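# Set the cable runway's far end onto the bracket seat

## Task

Rest the far end of the cable runway on the bracket's seat, in the gap between its lugs, with at least one third of that end's length lying over the seat.

## Robot and tools

SETUP. Four identical i2rt Big YAM arms, named arm1, arm2, arm3 and arm4, share one scene frame. Its origin is on the floor, +z is up, and lengths are in metres. Each arm has six joints, a right hand (index, middle and ring fingers plus a thumb, with 16 independent hinge motors) and a wrist camera. Two room cameras, cam_high and cam_low, are fixed in place. The feet (base_link) sit at: arm1 (-1.002, -0.471, 0.776); arm2 (-0.300, 0.522, 0.845); arm3 (0.626, -0.542, 0.829); arm4 (1.223, 0.490, 0.770). Each foot faces along its own +x. The hand reaches about 1.06 m from the joint1 axis.

MOVE. move takes an optional object for each arm (arm1 to arm4) plus an optional cameras list. Every arm gets its own separate part, and an arm you omit receives nothing new. Inside one arm's part:
- joints: a dict of absolute targets by name. joint1_rad to joint6_rad are in radians. joint1 -2.879..2.879 turns the arm about its foot, positive counter-clockwise seen from above, and 0 points along the foot's facing. joint2 0..3.141 is the shoulder: 0 has the upper arm pointing back, and larger values raise it and then bring it forward. joint3 0..3.019 is the elbow, 0 folded, larger opening it. joint4 -1.692..1.57 pitches the hand, positive tipping the fingers up. joint5 -1.57..1.57 swings the hand sideways, positive toward the arm's right. joint6 -2.094..2.094 rolls the hand, positive clockwise viewed from behind.
- Hand keys (hand_index_mcp ... hand_thumb_ipl) are absolute goals on a scale from -1 to 1 between each hinge's two stops. Moving toward -1 curls a digit toward the palm. The straight values are: mcp 0.75, pip 0.58, dip 0.70, abd 0.00, thumb_cmc 0.71, thumb_axl 0.68, thumb_mcp 0.23, thumb_ipl 0.17. hand_current_limit (-1..1) caps every motor's current, running linearly from 0 to 550 mA with a floor of 11 mA; it starts at 0.4. hand_speed (-0.96..1) sets set-point speed as (n+1)/2 of 8.5 rad/s; it starts at -0.6. Any key you leave out keeps its goal.
- target: one list of 7 numbers, [x, y, z, qw, qx, qy, qz]. It is an absolute pose of the hand point in the scene frame, in metres, with a wxyz quaternion, in the same form the hand line prints. The hand travels in a straight line from its hand_target pose toward it. When target is present, joints may hold only hand keys.
- speed: top path speed in m/s, 0.002..0.5, default 0.25. Turning is capped at twice that figure in rad/s. It is only valid together with target.
- min_time_s: 0.1..8 s, the shortest duration for this arm's joint motions. It goes beside joints.

How actions run: all parts of an action start at once. Hand paths within one action end together, paced by the slowest, and each path lasts 0.5 to 10 s. An action never runs past 15 s. At each control step the commanded pose is clipped to within 100 mm and 20 degrees of the measured pose. Hands lag, drift, can overshoot speed near full stretch, and often settle a centimetre or more off target. Paths ignore obstacles and the other arms. Note that the palm faces up when joints 1, 5 and 6 are at 0 with the hand level and pointing forward.

HAND GEOMETRY (hand-point axes). +z runs along the straight fingers, +y points out of the palm (palm face at y=-0.062), and +x runs across the palm away from the thumb. Straight fingertips end about 0.139 m beyond the knuckles, which sit at z=-0.017. A mast below the wrist on the palm side can strike objects.

OTHER TOOLS. wait: seconds 0..10, plus an optional cameras list; it issues no command. zoom_image: camera (one name) and region [x0, y0, x1, y1] in pixels of that camera's latest 896x504 image, with the origin at the top-left, at most 504 by 504. Only cameras in the most recent images can be zoomed. finished_scene: scene is this scene's number. It cannot be undone, and the runway must stay in place afterwards without help. cameras accepts arm1_cam_wrist to arm4_cam_wrist, cam_high, cam_low or all. A move with no action returns the full state of every arm and all images.

RESULTS. Each robot reports joint_positions (hand keys on the goal scale), Joint velocities (rad/s, arm joints only), joint torques (N m, positive toward larger angles, with joints 3 and 4 wrapping at ±28), hand and hand_target poses, and hand_state. hand_state has one word per motor: moving, goal, blocked or overload. It also reports per-motor current_ma (positive pushes toward -1) and hand_goal_* lines. The move line lists each moved arm as done or by its worst status word. In joint_status: off_target means the joint rested short and may still push. time_out means an arm joint ran out of time and now holds a nearby target. not_followed, 'joint command not followed' or 'pose unreachable' mean a safety check withheld targets. on_its_own lists motions that were not commanded. 'as last shown' marks arms that the action did not name. The pictures line gives the order of the images. MOTOR HOT and OVER-TEMPERATURE FAULT warn of heat; after such a stop, keys marked limit_stop_at_motor_heat need their targets resent. The world keeps running while you think, and arms hold their last command during that time.

AVOID. Do not let two robots press together, and do not close a hand on another robot's fingers. Do not hit fixed or heavy objects, drop the runway, let it fall far, release it while it is moving, or push anything off the work area or onto the floor. An arm does not stop on contact, so continued pushing, long stretched holds or unreachable poses overheat motors and can drop the arm. A hand motor that stays at 495 mA or more for 5 s shuts down. To relieve a push, send a joint its reported position. Loose objects may sometimes get a brief external nudge.

Each tool is called after ">>>" as name([rows], argument=value, ...), one row to a line, values as JSON.

## Session

>>> move()

Scene clock: 0.00 s.
Joint torques (N m): no reading
Heat: arm1: hottest joint1_rad 38 °C; arm2: hottest joint1_rad 38 °C; arm3: hottest joint4_rad 38 °C; arm4: hottest joint4_rad 41 °C.
Joint velocities: within noise
arm1.joint_positions: joint1_rad=+0.178 joint2_rad=+0.638 joint3_rad=+1.366 joint4_rad=-1.312 joint5_rad=+0.002 joint6_rad=+1.065 hand_index_mcp=+0.753 hand_index_abd=+0.000 hand_index_pip=+0.577 hand_index_dip=+0.696 hand_middle_mcp=+0.753 hand_middle_abd=+0.000 hand_middle_pip=+0.577 hand_middle_dip=+0.696 hand_ring_mcp=+0.753 hand_ring_abd=+0.000 hand_ring_pip=+0.577 hand_ring_dip=+0.696 hand_thumb_cmc=+0.714 hand_thumb_axl=+0.677 hand_thumb_mcp=+0.226 hand_thumb_ipl=+0.168 hand_current_limit=+0.400 hand_speed=-0.600
arm1.joint_status: not commanded
arm1.hand_state: goal,goal,goal,goal,goal,goal,goal,goal,goal,goal,goal,goal,goal,goal,goal,goal
arm1.index_mcp_current_ma: 0
arm1.index_abd_current_ma: 0
arm1.index_pip_current_ma: 0
arm1.index_dip_current_ma: 0
arm1.middle_mcp_current_ma: 0
arm1.middle_abd_current_ma: 0
arm1.middle_pip_current_ma: 0
arm1.middle_dip_current_ma: 0
arm1.ring_mcp_current_ma: 0
arm1.ring_abd_current_ma: 0
arm1.ring_pip_current_ma: 0
arm1.ring_dip_current_ma: 0
arm1.thumb_cmc_current_ma: 0
arm1.thumb_axl_current_ma: 0
arm1.thumb_mcp_current_ma: 0
arm1.thumb_ipl_current_ma: 0
arm1.hand_goal_index_mcp: 0.754
arm1.hand_goal_index_abd: 0.000
arm1.hand_goal_index_pip: 0.576
arm1.hand_goal_index_dip: 0.696
arm1.hand_goal_middle_mcp: 0.754
arm1.hand_goal_middle_abd: 0.000
arm1.hand_goal_middle_pip: 0.576
arm1.hand_goal_middle_dip: 0.696
arm1.hand_goal_ring_mcp: 0.754
arm1.hand_goal_ring_abd: 0.000
arm1.hand_goal_ring_pip: 0.576
arm1.hand_goal_ring_dip: 0.696
arm1.hand_goal_thumb_cmc: 0.714
arm1.hand_goal_thumb_axl: 0.678
arm1.hand_goal_thumb_mcp: 0.226
arm1.hand_goal_thumb_ipl: 0.168
arm1.hand: x=-0.9323 y=-0.2108 z=+1.3247 quat_wxyz=(-0.254, +0.423, +0.769, +0.406) (m; scene frame)
arm1.hand_target: x=-0.9321 y=-0.2136 z=+1.3382 quat_wxyz=(-0.261, +0.420, +0.763, +0.417) (m; scene frame)
arm1.hand_status: not commanded
arm2.joint_positions: joint1_rad=-0.397 joint2_rad=+0.614 joint3_rad=+1.434 joint4_rad=-1.144 joint5_rad=+0.097 joint6_rad=+1.106 hand_index_mcp=+0.753 hand_index_abd=+0.000 hand_index_pip=+0.577 hand_index_dip=+0.696 hand_middle_mcp=+0.753 hand_middle_abd=+0.000 hand_middle_pip=+0.577 hand_middle_dip=+0.696 hand_ring_mcp=+0.753 hand_ring_abd=+0.000 hand_ring_pip=+0.577 hand_ring_dip=+0.696 hand_thumb_cmc=+0.714 hand_thumb_axl=+0.677 hand_thumb_mcp=+0.226 hand_thumb_ipl=+0.168 hand_current_limit=+0.400 hand_speed=-0.600
arm2.joint_status: not commanded
arm2.hand_state: goal,goal,goal,goal,goal,goal,goal,goal,goal,goal,goal,goal,goal,goal,goal,goal
arm2.index_mcp_current_ma: 0
arm2.index_abd_current_ma: 0
arm2.index_pip_current_ma: 0
arm2.index_dip_current_ma: 0
arm2.middle_mcp_current_ma: 0
arm2.middle_abd_current_ma: 0
arm2.middle_pip_current_ma: 0
arm2.middle_dip_current_ma: 0
arm2.ring_mcp_current_ma: 0
arm2.ring_abd_current_ma: 0
arm2.ring_pip_current_ma: 0
arm2.ring_dip_current_ma: 0
arm2.thumb_cmc_current_ma: 0
arm2.thumb_axl_current_ma: 0
arm2.thumb_mcp_current_ma: 0
arm2.thumb_ipl_current_ma: 0
arm2.hand_goal_index_mcp: 0.754
arm2.hand_goal_index_abd: 0.000
arm2.hand_goal_index_pip: 0.576
arm2.hand_goal_index_dip: 0.696
arm2.hand_goal_middle_mcp: 0.754
arm2.hand_goal_middle_abd: 0.000
arm2.hand_goal_middle_pip: 0.576
arm2.hand_goal_middle_dip: 0.696
arm2.hand_goal_ring_mcp: 0.754
arm2.hand_goal_ring_abd: 0.000
arm2.hand_goal_ring_pip: 0.576
arm2.hand_goal_ring_dip: 0.696
arm2.hand_goal_thumb_cmc: 0.714
arm2.hand_goal_thumb_axl: 0.678
arm2.hand_goal_thumb_mcp: 0.226
arm2.hand_goal_thumb_ipl: 0.168
arm2.hand: x=-0.5144 y=+0.3694 z=+1.4700 quat_wxyz=(+0.571, +0.531, -0.612, +0.130) (m; scene frame)
arm2.hand_target: x=-0.5123 y=+0.3731 z=+1.4799 quat_wxyz=(+0.580, +0.526, -0.607, +0.133) (m; scene frame)
arm2.hand_status: not commanded
arm3.joint_positions: joint1_rad=-0.495 joint2_rad=+0.533 joint3_rad=+1.371 joint4_rad=-1.298 joint5_rad=-0.072 joint6_rad=+1.138 hand_index_mcp=+0.753 hand_index_abd=+0.000 hand_index_pip=+0.577 hand_index_dip=+0.696 hand_middle_mcp=+0.753 hand_middle_abd=+0.000 hand_middle_pip=+0.577 hand_middle_dip=+0.696 hand_ring_mcp=+0.753 hand_ring_abd=+0.000 hand_ring_pip=+0.577 hand_ring_dip=+0.696 hand_thumb_cmc=+0.714 hand_thumb_axl=+0.677 hand_thumb_mcp=+0.226 hand_thumb_ipl=+0.168 hand_current_limit=+0.400 hand_speed=-0.600
arm3.joint_status: not commanded
arm3.hand_state: goal,goal,goal,goal,goal,goal,goal,goal,goal,goal,goal,goal,goal,goal,goal,goal
arm3.index_mcp_current_ma: 0
arm3.index_abd_current_ma: 0
arm3.index_pip_current_ma: 0
arm3.index_dip_current_ma: 0
arm3.middle_mcp_current_ma: 0
arm3.middle_abd_current_ma: 0
arm3.middle_pip_current_ma: 0
arm3.middle_dip_current_ma: 0
arm3.ring_mcp_current_ma: 0
arm3.ring_abd_current_ma: 0
arm3.ring_pip_current_ma: 0
arm3.ring_dip_current_ma: 0
arm3.thumb_cmc_current_ma: 0
arm3.thumb_axl_current_ma: 0
arm3.thumb_mcp_current_ma: 0
arm3.thumb_ipl_current_ma: 0
arm3.hand_goal_index_mcp: 0.754
arm3.hand_goal_index_abd: 0.000
arm3.hand_goal_index_pip: 0.576
arm3.hand_goal_index_dip: 0.696
arm3.hand_goal_middle_mcp: 0.754
arm3.hand_goal_middle_abd: 0.000
arm3.hand_goal_middle_pip: 0.576
arm3.hand_goal_middle_dip: 0.696
arm3.hand_goal_ring_mcp: 0.754
arm3.hand_goal_ring_abd: 0.000
arm3.hand_goal_ring_pip: 0.576
arm3.hand_goal_ring_dip: 0.696
arm3.hand_goal_thumb_cmc: 0.714
arm3.hand_goal_thumb_axl: 0.678
arm3.hand_goal_thumb_mcp: 0.226
arm3.hand_goal_thumb_ipl: 0.168
arm3.hand: x=+0.7816 y=-0.3688 z=+1.3950 quat_wxyz=(-0.226, +0.573, +0.626, +0.478) (m; scene frame)
arm3.hand_target: x=+0.7804 y=-0.3722 z=+1.4097 quat_wxyz=(-0.231, +0.567, +0.620, +0.491) (m; scene frame)
arm3.hand_status: not commanded
arm4.joint_positions: joint1_rad=-0.469 joint2_rad=+0.627 joint3_rad=+1.357 joint4_rad=-1.321 joint5_rad=-0.118 joint6_rad=+1.045 hand_index_mcp=+0.753 hand_index_abd=+0.000 hand_index_pip=+0.577 hand_index_dip=+0.696 hand_middle_mcp=+0.753 hand_middle_abd=+0.000 hand_middle_pip=+0.577 hand_middle_dip=+0.696 hand_ring_mcp=+0.753 hand_ring_abd=+0.000 hand_ring_pip=+0.577 hand_ring_dip=+0.696 hand_thumb_cmc=+0.714 hand_thumb_axl=+0.677 hand_thumb_mcp=+0.226 hand_thumb_ipl=+0.168 hand_current_limit=+0.400 hand_speed=-0.600
arm4.joint_status: not commanded
arm4.hand_state: goal,goal,goal,goal,goal,goal,goal,goal,goal,goal,goal,goal,goal,goal,goal,goal
arm4.index_mcp_current_ma: 0
arm4.index_abd_current_ma: 0
arm4.index_pip_current_ma: 0
arm4.index_dip_current_ma: 0
arm4.middle_mcp_current_ma: 0
arm4.middle_abd_current_ma: 0
arm4.middle_pip_current_ma: 0
arm4.middle_dip_current_ma: 0
arm4.ring_mcp_current_ma: 0
arm4.ring_abd_current_ma: 0
arm4.ring_pip_current_ma: 0
arm4.ring_dip_current_ma: 0
arm4.thumb_cmc_current_ma: 0
arm4.thumb_axl_current_ma: 0
arm4.thumb_mcp_current_ma: 0
arm4.thumb_ipl_current_ma: 0
arm4.hand_goal_index_mcp: 0.754
arm4.hand_goal_index_abd: 0.000
arm4.hand_goal_index_pip: 0.576
arm4.hand_goal_index_dip: 0.696
arm4.hand_goal_middle_mcp: 0.754
arm4.hand_goal_middle_abd: 0.000
arm4.hand_goal_middle_pip: 0.576
arm4.hand_goal_middle_dip: 0.696
arm4.hand_goal_ring_mcp: 0.754
arm4.hand_goal_ring_abd: 0.000
arm4.hand_goal_ring_pip: 0.576
arm4.hand_goal_ring_dip: 0.696
arm4.hand_goal_thumb_cmc: 0.714
arm4.hand_goal_thumb_axl: 0.678
arm4.hand_goal_thumb_mcp: 0.226
arm4.hand_goal_thumb_ipl: 0.168
arm4.hand: x=+1.0684 y=+0.2656 z=+1.3090 quat_wxyz=(+0.424, +0.692, -0.545, +0.213) (m; scene frame)
arm4.hand_target: x=+1.0691 y=+0.2679 z=+1.3188 quat_wxyz=(+0.433, +0.688, -0.541, +0.216) (m; scene frame)
arm4.hand_status: not commanded
pictures: arm1_cam_wrist, arm2_cam_wrist, arm3_cam_wrist, arm4_cam_wrist, cam_high, cam_low

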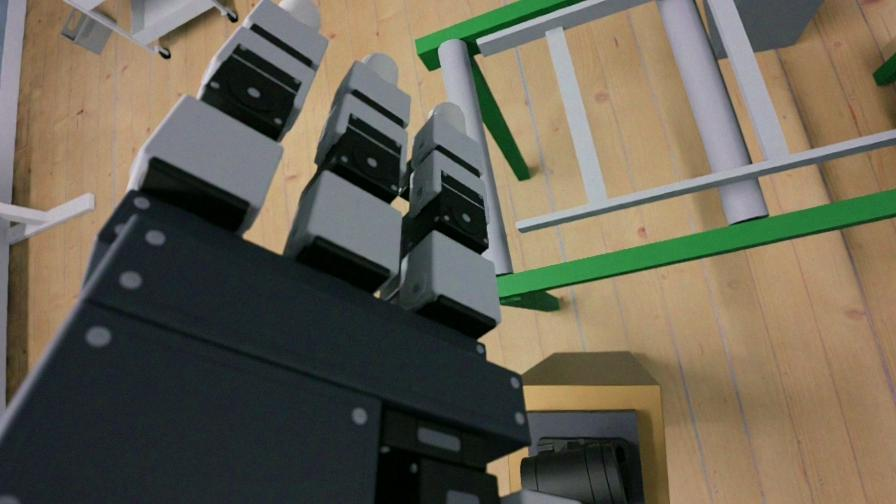

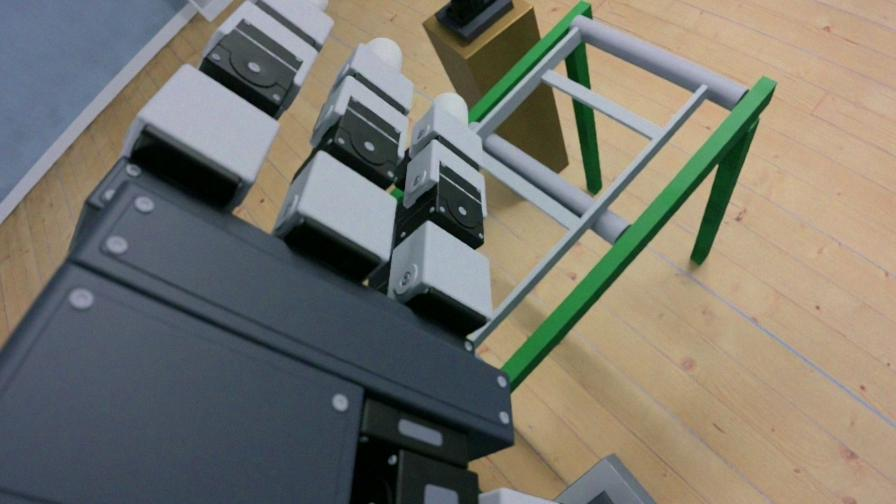

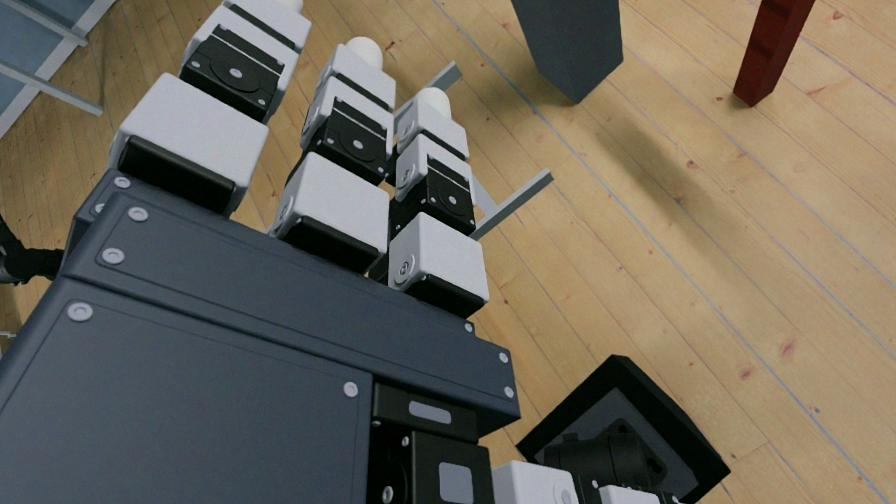

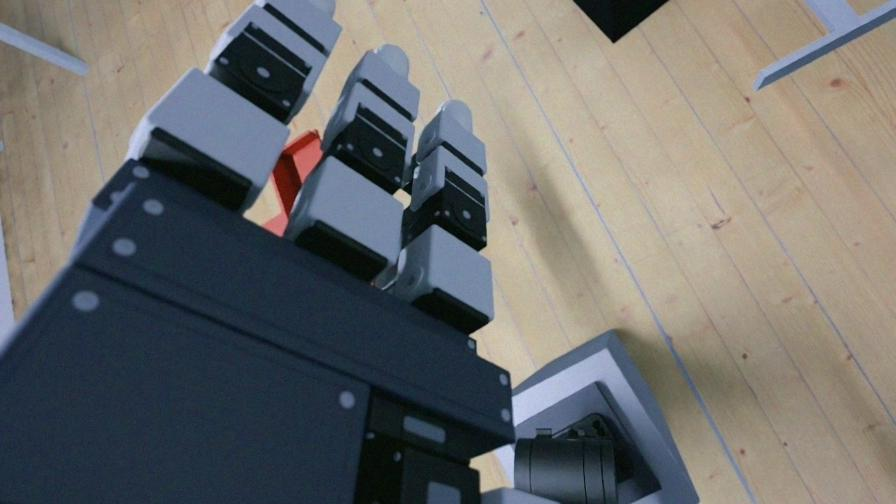

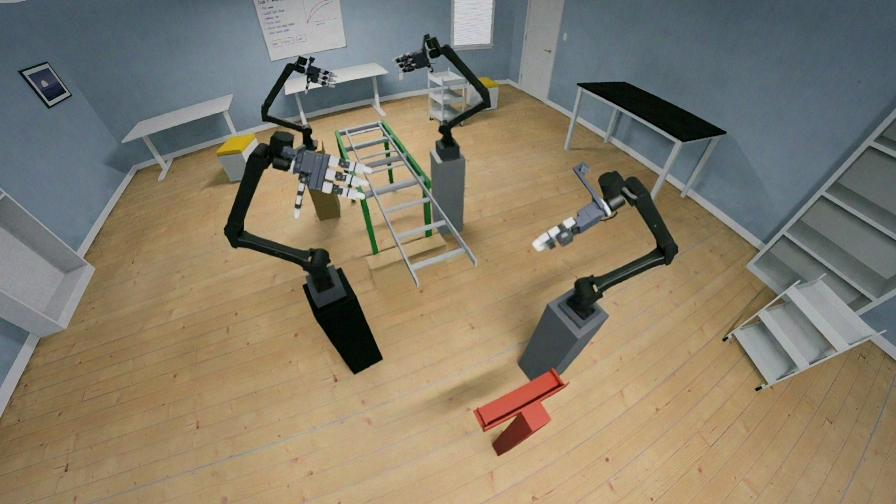

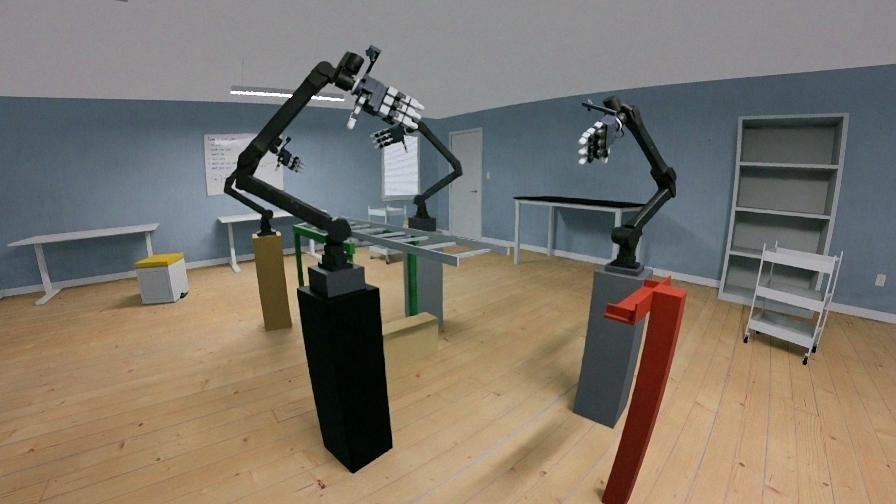

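>>> zoom_image(camera="cam_high", region=[300, 100, 600, 300])

>>> zoom_image(camera="cam_high", region=[400, 280, 700, 480])

>>> zoom_image(camera="cam_low", region=[280, 180, 580, 380])

>>> zoom_image(camera="cam_low", region=[540, 230, 760, 370])

Scaled by 1.680 from the camera's 896x504 image, which has a finer 1280x720 frame.

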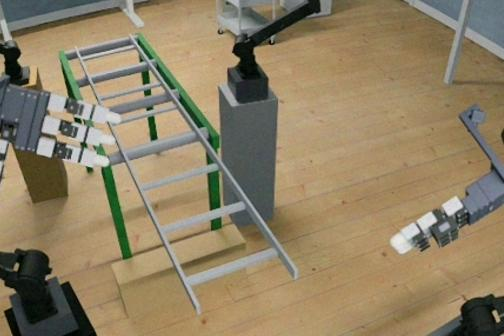

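Scaled by 1.680 from the camera's 896x504 image, which has a finer 1280x720 frame.

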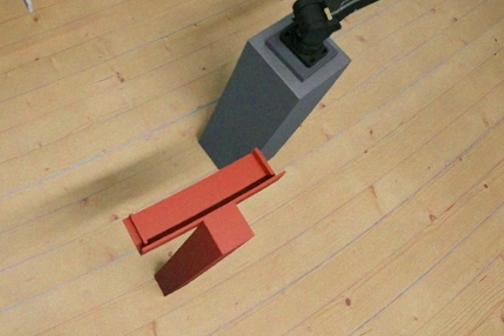

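Scaled by 1.680 from the camera's 896x504 image, which has a finer 1280x720 frame.

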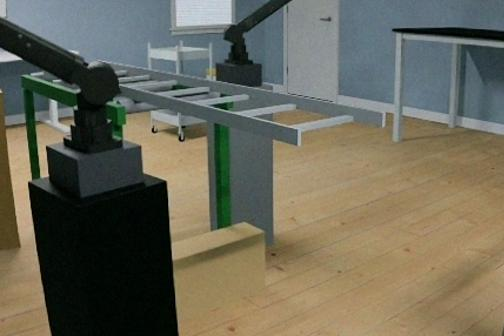

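Scaled by 2.291 from the camera's 896x504 image, which has a finer 1280x720 frame.

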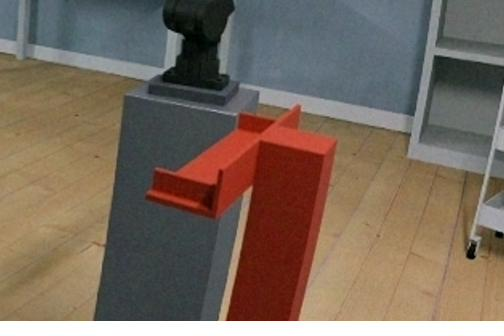

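>>> zoom_image(camera="cam_high", region=[260, 220, 400, 300])

>>> zoom_image(camera="cam_high", region=[500, 160, 710, 330])

>>> zoom_image(camera="cam_high", region=[250, 100, 480, 200])

>>> zoom_image(camera="cam_low", region=[560, 80, 700, 300])

>>> zoom_image(camera="cam_low", region=[220, 120, 480, 300])

Scaled by 3.600 from the camera's 896x504 image, which has a finer 1280x720 frame.

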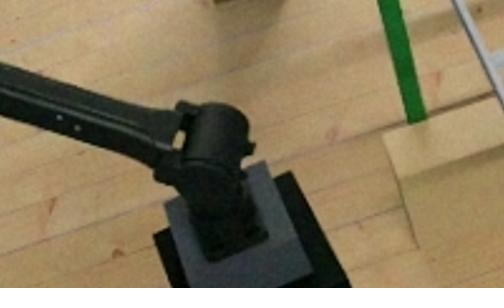

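Scaled by 2.400 from the camera's 896x504 image, which has a finer 1280x720 frame.

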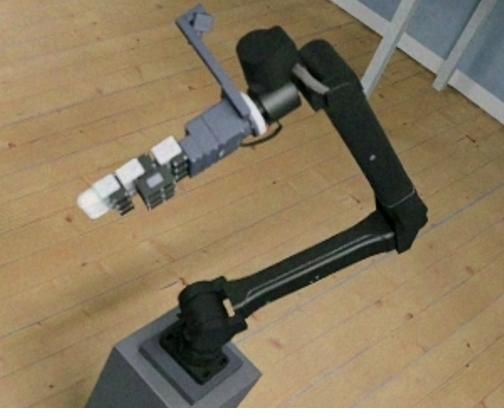

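Scaled by 2.191 from the camera's 896x504 image, which has a finer 1280x720 frame.

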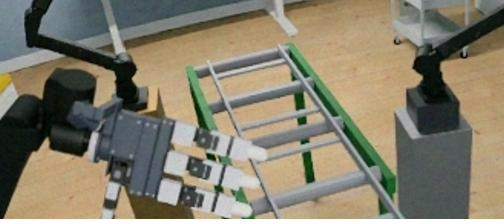

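Scaled by 2.291 from the camera's 896x504 image, which has a finer 1280x720 frame.

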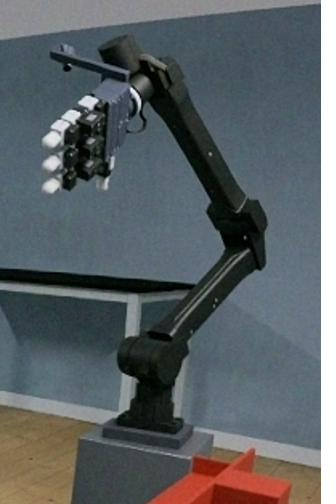

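Scaled by 1.938 from the camera's 896x504 image, which has a finer 1280x720 frame.

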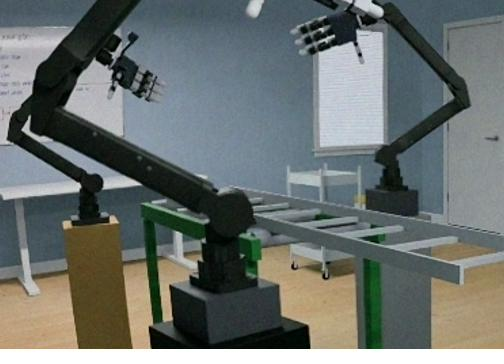

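>>> zoom_image(camera="cam_high", region=[460, 350, 590, 465])

>>> zoom_image(camera="cam_low", region=[590, 265, 700, 345])

>>> zoom_image(camera="cam_high", region=[320, 110, 490, 300])

>>> zoom_image(camera="cam_low", region=[290, 200, 530, 300])

Scaled by 3.877 from the camera's 896x504 image, which has a finer 1280x720 frame.

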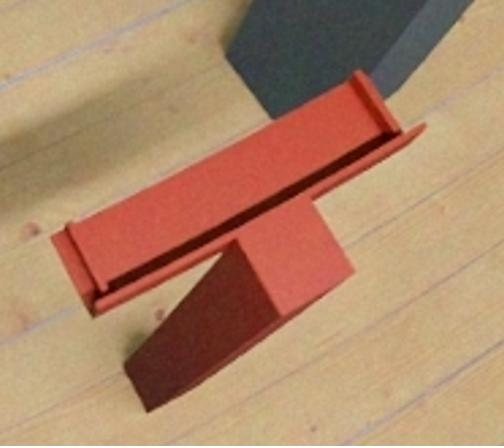

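Scaled by 4.582 from the camera's 896x504 image, which has a finer 1280x720 frame.

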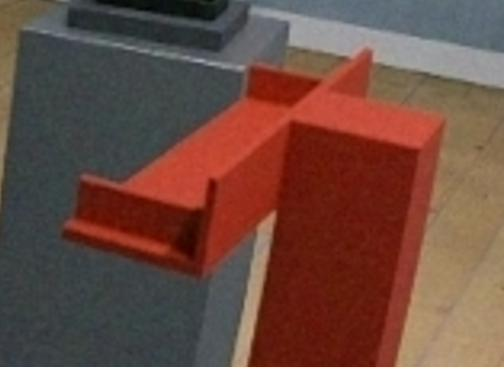

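Scaled by 2.653 from the camera's 896x504 image, which has a finer 1280x720 frame.

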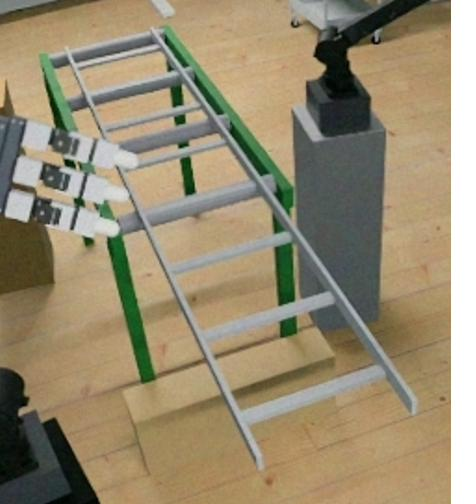

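Scaled by 2.100 from the camera's 896x504 image, which has a finer 1280x720 frame.

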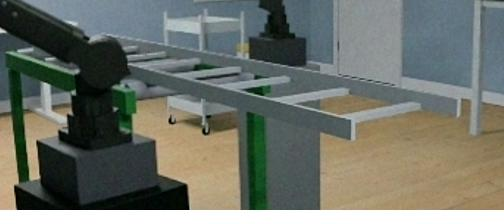

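>>> move(arm4={"joints": {"joint1_rad": -1.1, "joint2_rad": 1.9, "joint3_rad": 1.3, "joint4_rad": 0.6, "joint5_rad": 0, "joint6_rad": 0}, "min_time_s": 4}, arm3={"joints": {"joint1_rad": -1.2, "joint2_rad": 1.5, "joint3_rad": 1.3, "joint4_rad": 0.2, "joint5_rad": 0, "joint6_rad": 0}, "min_time_s": 4}, cameras=["cam_high", "cam_low", "arm4_cam_wrist", "arm3_cam_wrist"])

Scene clock: 170.83 s.
Joint torques (N m): arm1=[0.26 0.38 9.21 2.67 -0.05 -0.08] | arm2=[0.85 0.91 10.11 2.56 -0.04 -0.07] | arm3=[-1.32 -13.68 8.84 3.15 0.01 -0.28] | arm4=[-0.56 -16.67 9.2 3.59 -0.08 -0.35]
Heat: arm1: hottest joint3_rad 39 °C; arm2: hottest joint1_rad 37 °C; arm3: hottest joint3_rad 44 °C; arm4: hottest joint3_rad 44 °C.
move: arm3 done; arm4 done
Joint velocities: within noise
arm1, arm2: as last shown
arm1.joint_positions: joint1_rad=+0.178 joint2_rad=+0.638 joint3_rad=+1.366 joint4_rad=-1.312 joint5_rad=+0.002 joint6_rad=+1.065 hand_index_mcp=+0.755 hand_index_abd=+0.000 hand_index_pip=+0.577 hand_index_dip=+0.696 hand_middle_mcp=+0.755 hand_middle_abd=+0.000 hand_middle_pip=+0.577 hand_middle_dip=+0.696 hand_ring_mcp=+0.755 hand_ring_abd=+0.000 hand_ring_pip=+0.577 hand_ring_dip=+0.696 hand_thumb_cmc=+0.715 hand_thumb_axl=+0.677 hand_thumb_mcp=+0.226 hand_thumb_ipl=+0.168 hand_current_limit=+0.400 hand_speed=-0.600
arm1.index_mcp_current_ma: 3
arm1.index_abd_current_ma: 1
arm1.index_pip_current_ma: 3
arm1.middle_mcp_current_ma: 3
arm1.middle_abd_current_ma: 1
arm1.middle_pip_current_ma: 3
arm1.ring_mcp_current_ma: 3
arm1.ring_abd_current_ma: 1
arm1.ring_pip_current_ma: 3
arm1.thumb_cmc_current_ma: 3
arm1.thumb_axl_current_ma: -3
arm1.thumb_mcp_current_ma: -1
arm1.thumb_ipl_current_ma: -1
arm2.joint_positions: joint1_rad=-0.397 joint2_rad=+0.614 joint3_rad=+1.434 joint4_rad=-1.144 joint5_rad=+0.097 joint6_rad=+1.106 hand_index_mcp=+0.755 hand_index_abd=+0.001 hand_index_pip=+0.577 hand_index_dip=+0.696 hand_middle_mcp=+0.755 hand_middle_abd=+0.001 hand_middle_pip=+0.577 hand_middle_dip=+0.696 hand_ring_mcp=+0.755 hand_ring_abd=+0.001 hand_ring_pip=+0.577 hand_ring_dip=+0.696 hand_thumb_cmc=+0.715 hand_thumb_axl=+0.677 hand_thumb_mcp=+0.226 hand_thumb_ipl=+0.168 hand_current_limit=+0.400 hand_speed=-0.600
arm2.index_mcp_current_ma: 2
arm2.index_abd_current_ma: 1
arm2.index_pip_current_ma: 1
arm2.middle_mcp_current_ma: 2
arm2.middle_abd_current_ma: 1
arm2.middle_pip_current_ma: 1
arm2.ring_mcp_current_ma: 2
arm2.ring_abd_current_ma: 1
arm2.ring_pip_current_ma: 1
arm2.thumb_cmc_current_ma: 1
arm2.thumb_axl_current_ma: -1
arm3.joint_positions: joint1_rad=-1.193 joint2_rad=+1.500 joint3_rad=+1.305 joint4_rad=+0.178 joint5_rad=-0.001 joint6_rad=+0.018 hand_index_mcp=+0.762 hand_index_abd=+0.001 hand_index_pip=+0.577 hand_index_dip=+0.696 hand_middle_mcp=+0.762 hand_middle_abd=+0.001 hand_middle_pip=+0.577 hand_middle_dip=+0.696 hand_ring_mcp=+0.761 hand_ring_abd=+0.001 hand_ring_pip=+0.577 hand_ring_dip=+0.696 hand_thumb_cmc=+0.721 hand_thumb_axl=+0.677 hand_thumb_mcp=+0.226 hand_thumb_ipl=+0.168 hand_current_limit=+0.400 hand_speed=-0.600
arm3.joint_status: all done
arm3.hand_state: goal,goal,goal,goal,goal,goal,goal,goal,goal,goal,goal,goal,goal,goal,goal,goal
arm3.index_mcp_current_ma: 11
arm3.index_abd_current_ma: 0
arm3.index_pip_current_ma: 0
arm3.index_dip_current_ma: 0
arm3.middle_mcp_current_ma: 11
arm3.middle_abd_current_ma: 0
arm3.middle_pip_current_ma: 0
arm3.middle_dip_current_ma: 0
arm3.ring_mcp_current_ma: 10
arm3.ring_abd_current_ma: 1
arm3.ring_pip_current_ma: 0
arm3.ring_dip_current_ma: 0
arm3.thumb_cmc_current_ma: 9
arm3.thumb_axl_current_ma: 0
arm3.thumb_mcp_current_ma: 0
arm3.thumb_ipl_current_ma: 0
arm3.hand_goal_index_mcp: 0.754
arm3.hand_goal_index_abd: 0.000
arm3.hand_goal_index_pip: 0.576
arm3.hand_goal_index_dip: 0.696
arm3.hand_goal_middle_mcp: 0.754
arm3.hand_goal_middle_abd: 0.000
arm3.hand_goal_middle_pip: 0.576
arm3.hand_goal_middle_dip: 0.696
arm3.hand_goal_ring_mcp: 0.754
arm3.hand_goal_ring_abd: 0.000
arm3.hand_goal_ring_pip: 0.576
arm3.hand_goal_ring_dip: 0.696
arm3.hand_goal_thumb_cmc: 0.714
arm3.hand_goal_thumb_axl: 0.678
arm3.hand_goal_thumb_mcp: 0.226
arm3.hand_goal_thumb_ipl: 0.168
arm3.hand: x=+1.2478 y=-0.2434 z=+1.3453 quat_wxyz=(+0.352, +0.375, +0.608, +0.604) (m; scene frame)
arm3.hand_target: x=+1.2475 y=-0.2473 z=+1.3482 quat_wxyz=(+0.363, +0.369, +0.605, +0.605) (m; scene frame)
arm3.hand_status: not commanded
arm4.joint_positions: joint1_rad=-1.092 joint2_rad=+1.874 joint3_rad=+1.303 joint4_rad=+0.580 joint5_rad=-0.002 joint6_rad=+0.014 hand_index_mcp=+0.763 hand_index_abd=+0.001 hand_index_pip=+0.577 hand_index_dip=+0.696 hand_middle_mcp=+0.762 hand_middle_abd=+0.001 hand_middle_pip=+0.577 hand_middle_dip=+0.696 hand_ring_mcp=+0.763 hand_ring_abd=+0.001 hand_ring_pip=+0.577 hand_ring_dip=+0.696 hand_thumb_cmc=+0.721 hand_thumb_axl=+0.677 hand_thumb_mcp=+0.226 hand_thumb_ipl=+0.168 hand_current_limit=+0.400 hand_speed=-0.600
arm4.joint_status: all done
arm4.hand_state: goal,goal,goal,goal,goal,goal,goal,goal,goal,goal,goal,goal,goal,goal,goal,goal
arm4.index_mcp_current_ma: 35
arm4.index_abd_current_ma: 2
arm4.index_pip_current_ma: 2
arm4.index_dip_current_ma: 0
arm4.middle_mcp_current_ma: 32
arm4.middle_abd_current_ma: 2
arm4.middle_pip_current_ma: 2
arm4.middle_dip_current_ma: 0
arm4.ring_mcp_current_ma: 37
arm4.ring_abd_current_ma: 2
arm4.ring_pip_current_ma: 2
arm4.ring_dip_current_ma: 0
arm4.thumb_cmc_current_ma: 28
arm4.thumb_axl_current_ma: -3
arm4.thumb_mcp_current_ma: -1
arm4.thumb_ipl_current_ma: -1
arm4.hand_goal_index_mcp: 0.754
arm4.hand_goal_index_abd: 0.000
arm4.hand_goal_index_pip: 0.576
arm4.hand_goal_index_dip: 0.696
arm4.hand_goal_middle_mcp: 0.754
arm4.hand_goal_middle_abd: 0.000
arm4.hand_goal_middle_pip: 0.576
arm4.hand_goal_middle_dip: 0.696
arm4.hand_goal_ring_mcp: 0.754
arm4.hand_goal_ring_abd: 0.000
arm4.hand_goal_ring_pip: 0.576
arm4.hand_goal_ring_dip: 0.696
arm4.hand_goal_thumb_cmc: 0.714
arm4.hand_goal_thumb_axl: 0.678
arm4.hand_goal_thumb_mcp: 0.226
arm4.hand_goal_thumb_ipl: 0.168
arm4.hand: x=+0.5732 y=+0.0781 z=+1.1204 quat_wxyz=(+0.631, +0.620, -0.335, -0.324) (m; scene frame)
arm4.hand_target: x=+0.5676 y=+0.0805 z=+1.1041 quat_wxyz=(+0.625, +0.624, -0.335, -0.330) (m; scene frame)
arm4.hand_status: not commanded
pictures: arm3_cam_wrist, arm4_cam_wrist, cam_high, cam_low

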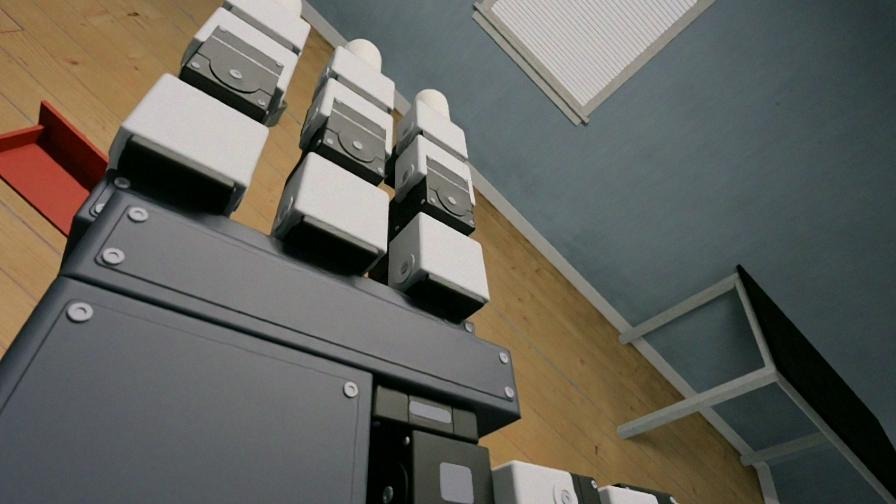

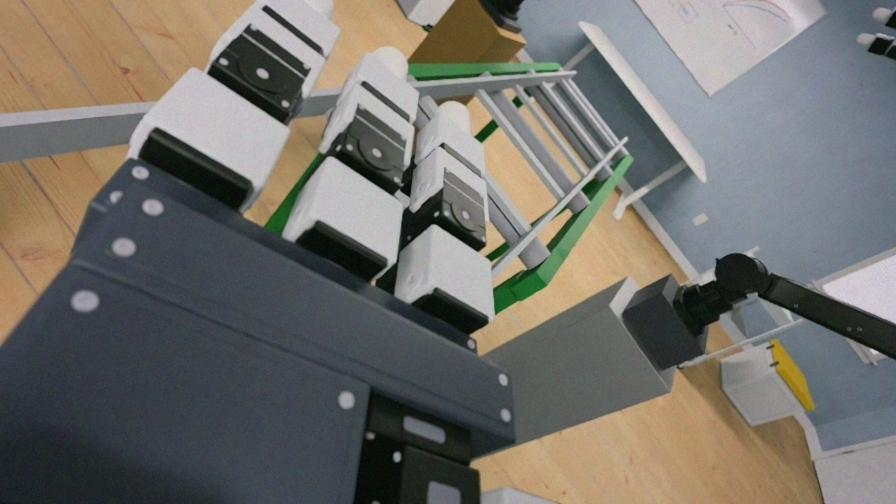

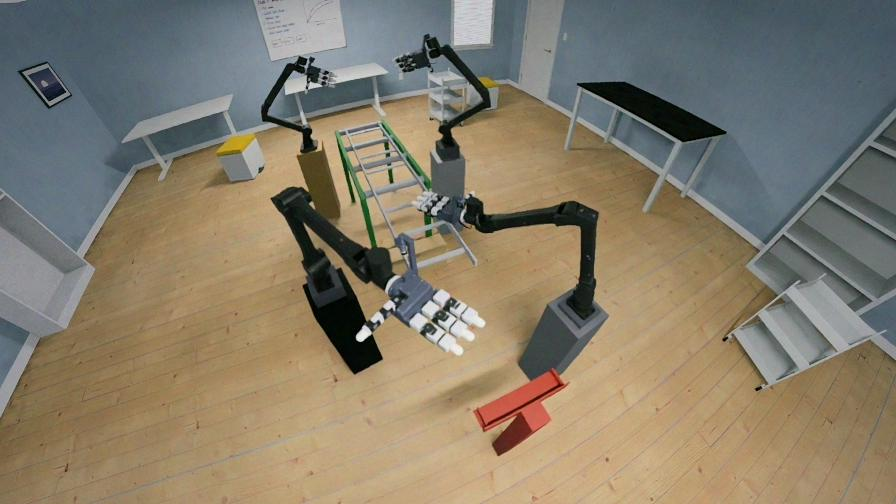

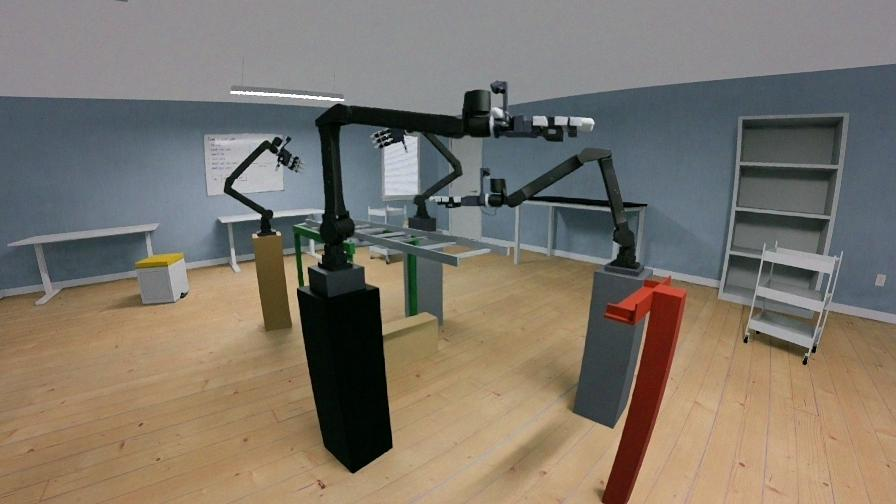

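>>> zoom_image(camera="cam_high", region=[370, 170, 520, 370])

>>> zoom_image(camera="cam_low", region=[420, 70, 640, 230])

Scaled by 2.520 from the camera's 896x504 image, which has a finer 1280x720 frame.

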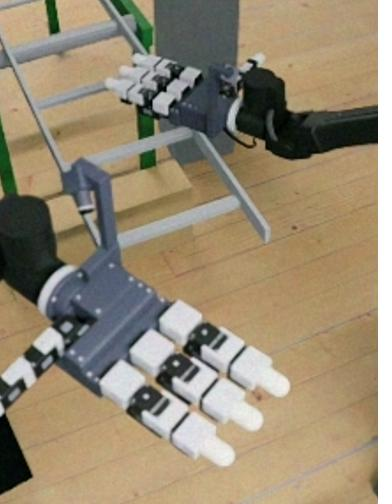

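Scaled by 2.291 from the camera's 896x504 image, which has a finer 1280x720 frame.

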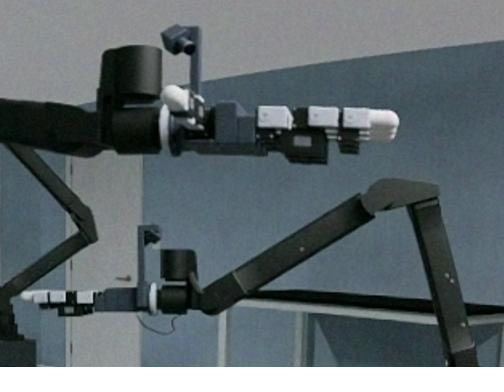

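>>> move(arm4={"target": [1.0, 0.14, 1.12, 0.696, 0.696, -0.123, -0.123], "speed": 0.25})

>>> move(arm4={"target": [0.98, 0.10, 0.82, 0.7071, 0.7071, 0, 0], "speed": 0.25}, cameras=["cam_high", "cam_low", "arm4_cam_wrist"])

Scene clock: 230.83 s.
Joint torques (N m): arm1=[0.21 0.15 9.18 2.65 -0.05 -0.1] | arm2=[0.91 1.03 10.11 2.47 -0.03 -0.07] | arm3=[-1.44 -13.51 8.72 3.18 0.02 -0.29] | arm4=[1.2 -3.96 8.72 2.13 -0.04 -0.34]
Heat: arm1: hottest joint3_rad 40 °C; arm2: hottest joint1_rad 36 °C; arm3: hottest joint3_rad 44 °C; arm4: hottest joint3_rad 46 °C.
move: arm4 done
Joint velocities: within noise
arm1, arm2, arm3: as last shown
arm3.joint_positions: joint1_rad=-1.193 joint2_rad=+1.500 joint3_rad=+1.305 joint4_rad=+0.178 joint5_rad=-0.001 joint6_rad=+0.017 hand_index_mcp=+0.762 hand_index_abd=+0.001 hand_index_pip=+0.577 hand_index_dip=+0.696 hand_middle_mcp=+0.762 hand_middle_abd=+0.001 hand_middle_pip=+0.577 hand_middle_dip=+0.696 hand_ring_mcp=+0.761 hand_ring_abd=+0.001 hand_ring_pip=+0.577 hand_ring_dip=+0.696 hand_thumb_cmc=+0.721 hand_thumb_axl=+0.677 hand_thumb_mcp=+0.226 hand_thumb_ipl=+0.168 hand_current_limit=+0.400 hand_speed=-0.600
arm3.hand: x=+1.2478 y=-0.2433 z=+1.3453 quat_wxyz=(+0.352, +0.375, +0.608, +0.604) (m; scene frame)
arm4.joint_positions: joint1_rad=-0.756 joint2_rad=+0.935 joint3_rad=+0.354 joint4_rad=+0.588 joint5_rad=-0.272 joint6_rad=+0.005 hand_index_mcp=+0.763 hand_index_abd=+0.001 hand_index_pip=+0.577 hand_index_dip=+0.696 hand_middle_mcp=+0.762 hand_middle_abd=+0.001 hand_middle_pip=+0.577 hand_middle_dip=+0.696 hand_ring_mcp=+0.763 hand_ring_abd=+0.001 hand_ring_pip=+0.577 hand_ring_dip=+0.696 hand_thumb_cmc=+0.721 hand_thumb_axl=+0.677 hand_thumb_mcp=+0.226 hand_thumb_ipl=+0.168 hand_current_limit=+0.400 hand_speed=-0.600
arm4.joint_status: not commanded
arm4.hand_state: goal,goal,goal,goal,goal,goal,goal,goal,goal,goal,goal,goal,goal,goal,goal,goal
arm4.index_mcp_current_ma: 37
arm4.index_abd_current_ma: 2
arm4.index_pip_current_ma: 2
arm4.index_dip_current_ma: 0
arm4.middle_mcp_current_ma: 34
arm4.middle_abd_current_ma: 2
arm4.middle_pip_current_ma: 2
arm4.middle_dip_current_ma: 0
arm4.ring_mcp_current_ma: 38
arm4.ring_abd_current_ma: 2
arm4.ring_pip_current_ma: 2
arm4.ring_dip_current_ma: 0
arm4.thumb_cmc_current_ma: 29
arm4.thumb_axl_current_ma: -3
arm4.thumb_mcp_current_ma: -1
arm4.thumb_ipl_current_ma: -1
arm4.hand_goal_index_mcp: 0.754
arm4.hand_goal_index_abd: 0.000
arm4.hand_goal_index_pip: 0.576
arm4.hand_goal_index_dip: 0.696
arm4.hand_goal_middle_mcp: 0.754
arm4.hand_goal_middle_abd: 0.000
arm4.hand_goal_middle_pip: 0.576
arm4.hand_goal_middle_dip: 0.696
arm4.hand_goal_ring_mcp: 0.754
arm4.hand_goal_ring_abd: 0.000
arm4.hand_goal_ring_pip: 0.576
arm4.hand_goal_ring_dip: 0.696
arm4.hand_goal_thumb_cmc: 0.714
arm4.hand_goal_thumb_axl: 0.678
arm4.hand_goal_thumb_mcp: 0.226
arm4.hand_goal_thumb_ipl: 0.168
arm4.hand: x=+0.9922 y=+0.1413 z=+1.1230 quat_wxyz=(+0.700, +0.692, -0.130, -0.124) (m; scene frame)
arm4.hand_target: x=+0.9999 y=+0.1399 z=+1.1200 quat_wxyz=(+0.696, +0.696, -0.123, -0.123) (m; scene frame)
arm4.hand_status: done (0.008 m and 1.1 deg from the pose sent, 0.431 m and 35.5 deg at the start)
pictures: none

Scene clock: 233.00 s.
Joint torques (N m): arm1=[0.38 0.38 9.22 2.65 -0.07 -0.11] | arm2=[0.85 0.79 10.15 2.47 -0.04 -0.07] | arm3=[-1.55 -13.16 8.87 3.25 0.03 -0.27] | arm4=[-1.32 -9.93 1.42 3.23 -0.47 -0.32]
Heat: arm1: hottest joint3_rad 40 °C; arm2: hottest joint1_rad 36 °C; arm3: hottest joint3_rad 44 °C; arm4: hottest joint3_rad 46 °C.
move: arm4 off_target
Joint velocities: within noise
arm1, arm2, arm3: as last shown
arm4.joint_positions: joint1_rad=-0.940 joint2_rad=+2.247 joint3_rad=+0.479 joint4_rad=+1.567 joint5_rad=-0.863 joint6_rad=-0.154 hand_index_mcp=+0.763 hand_index_abd=+0.001 hand_index_pip=+0.577 hand_index_dip=+0.696 hand_middle_mcp=+0.762 hand_middle_abd=+0.001 hand_middle_pip=+0.577 hand_middle_dip=+0.696 hand_ring_mcp=+0.763 hand_ring_abd=+0.001 hand_ring_pip=+0.577 hand_ring_dip=+0.696 hand_thumb_cmc=+0.721 hand_thumb_axl=+0.677 hand_thumb_mcp=+0.226 hand_thumb_ipl=+0.168 hand_current_limit=+0.400 hand_speed=-0.600
arm4.joint_status: not commanded
arm4.hand_state: goal,goal,goal,goal,goal,goal,goal,goal,goal,goal,goal,goal,goal,goal,goal,goal
arm4.index_mcp_current_ma: 37
arm4.index_abd_current_ma: 2
arm4.index_pip_current_ma: 2
arm4.index_dip_current_ma: 0
arm4.middle_mcp_current_ma: 34
arm4.middle_abd_current_ma: 2
arm4.middle_pip_current_ma: 2
arm4.middle_dip_current_ma: 0
arm4.ring_mcp_current_ma: 38
arm4.ring_abd_current_ma: 2
arm4.ring_pip_current_ma: 2
arm4.ring_dip_current_ma: 0
arm4.thumb_cmc_current_ma: 29
arm4.thumb_axl_current_ma: -3
arm4.thumb_mcp_current_ma: -1
arm4.thumb_ipl_current_ma: -1
arm4.hand_goal_index_mcp: 0.754
arm4.hand_goal_index_abd: 0.000
arm4.hand_goal_index_pip: 0.576
arm4.hand_goal_index_dip: 0.696
arm4.hand_goal_middle_mcp: 0.754
arm4.hand_goal_middle_abd: 0.000
arm4.hand_goal_middle_pip: 0.576
arm4.hand_goal_middle_dip: 0.696
arm4.hand_goal_ring_mcp: 0.754
arm4.hand_goal_ring_abd: 0.000
arm4.hand_goal_ring_pip: 0.576
arm4.hand_goal_ring_dip: 0.696
arm4.hand_goal_thumb_cmc: 0.714
arm4.hand_goal_thumb_axl: 0.678
arm4.hand_goal_thumb_mcp: 0.226
arm4.hand_goal_thumb_ipl: 0.168
arm4.hand: x=+0.9834 y=+0.0955 z=+0.8260 quat_wxyz=(+0.661, +0.750, +0.018, +0.020) (m; scene frame)
arm4.hand_target: x=+0.9798 y=+0.0999 z=+0.8205 quat_wxyz=(+0.661, +0.750, +0.019, +0.012) (m; scene frame)
arm4.hand_status: off_target (0.008 m and 7.9 deg from the pose sent, 0.306 m and 20.7 deg at the start; a joint's target at an end of its range on 34 of 65 steps)
pictures: arm4_cam_wrist, cam_high, cam_low

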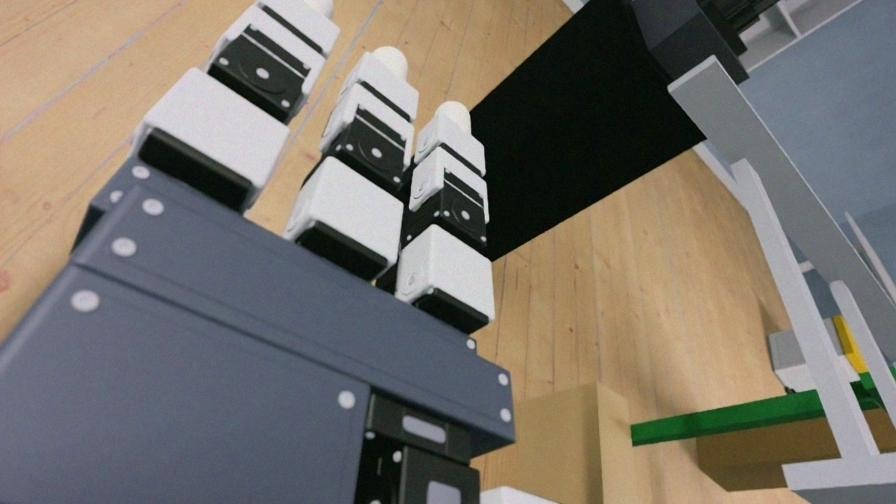

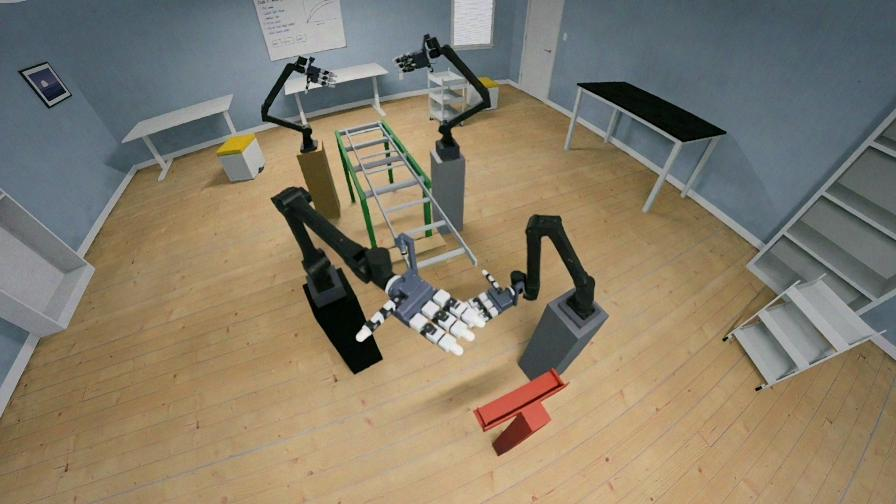

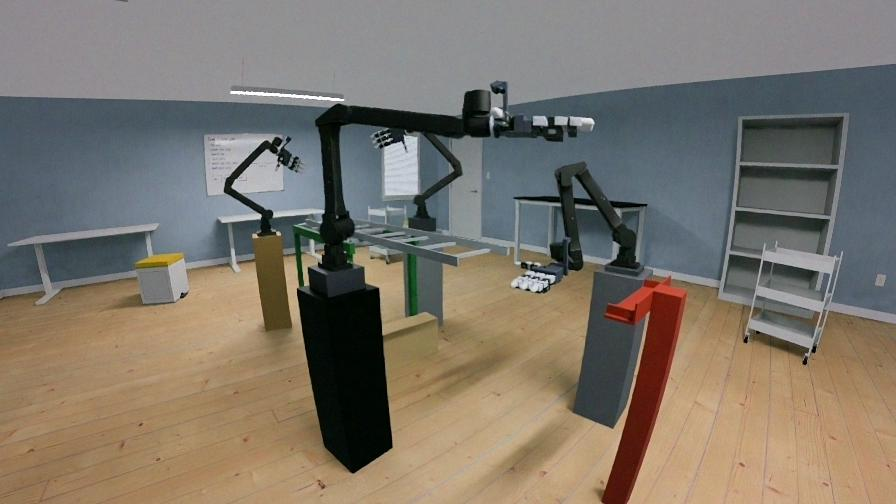

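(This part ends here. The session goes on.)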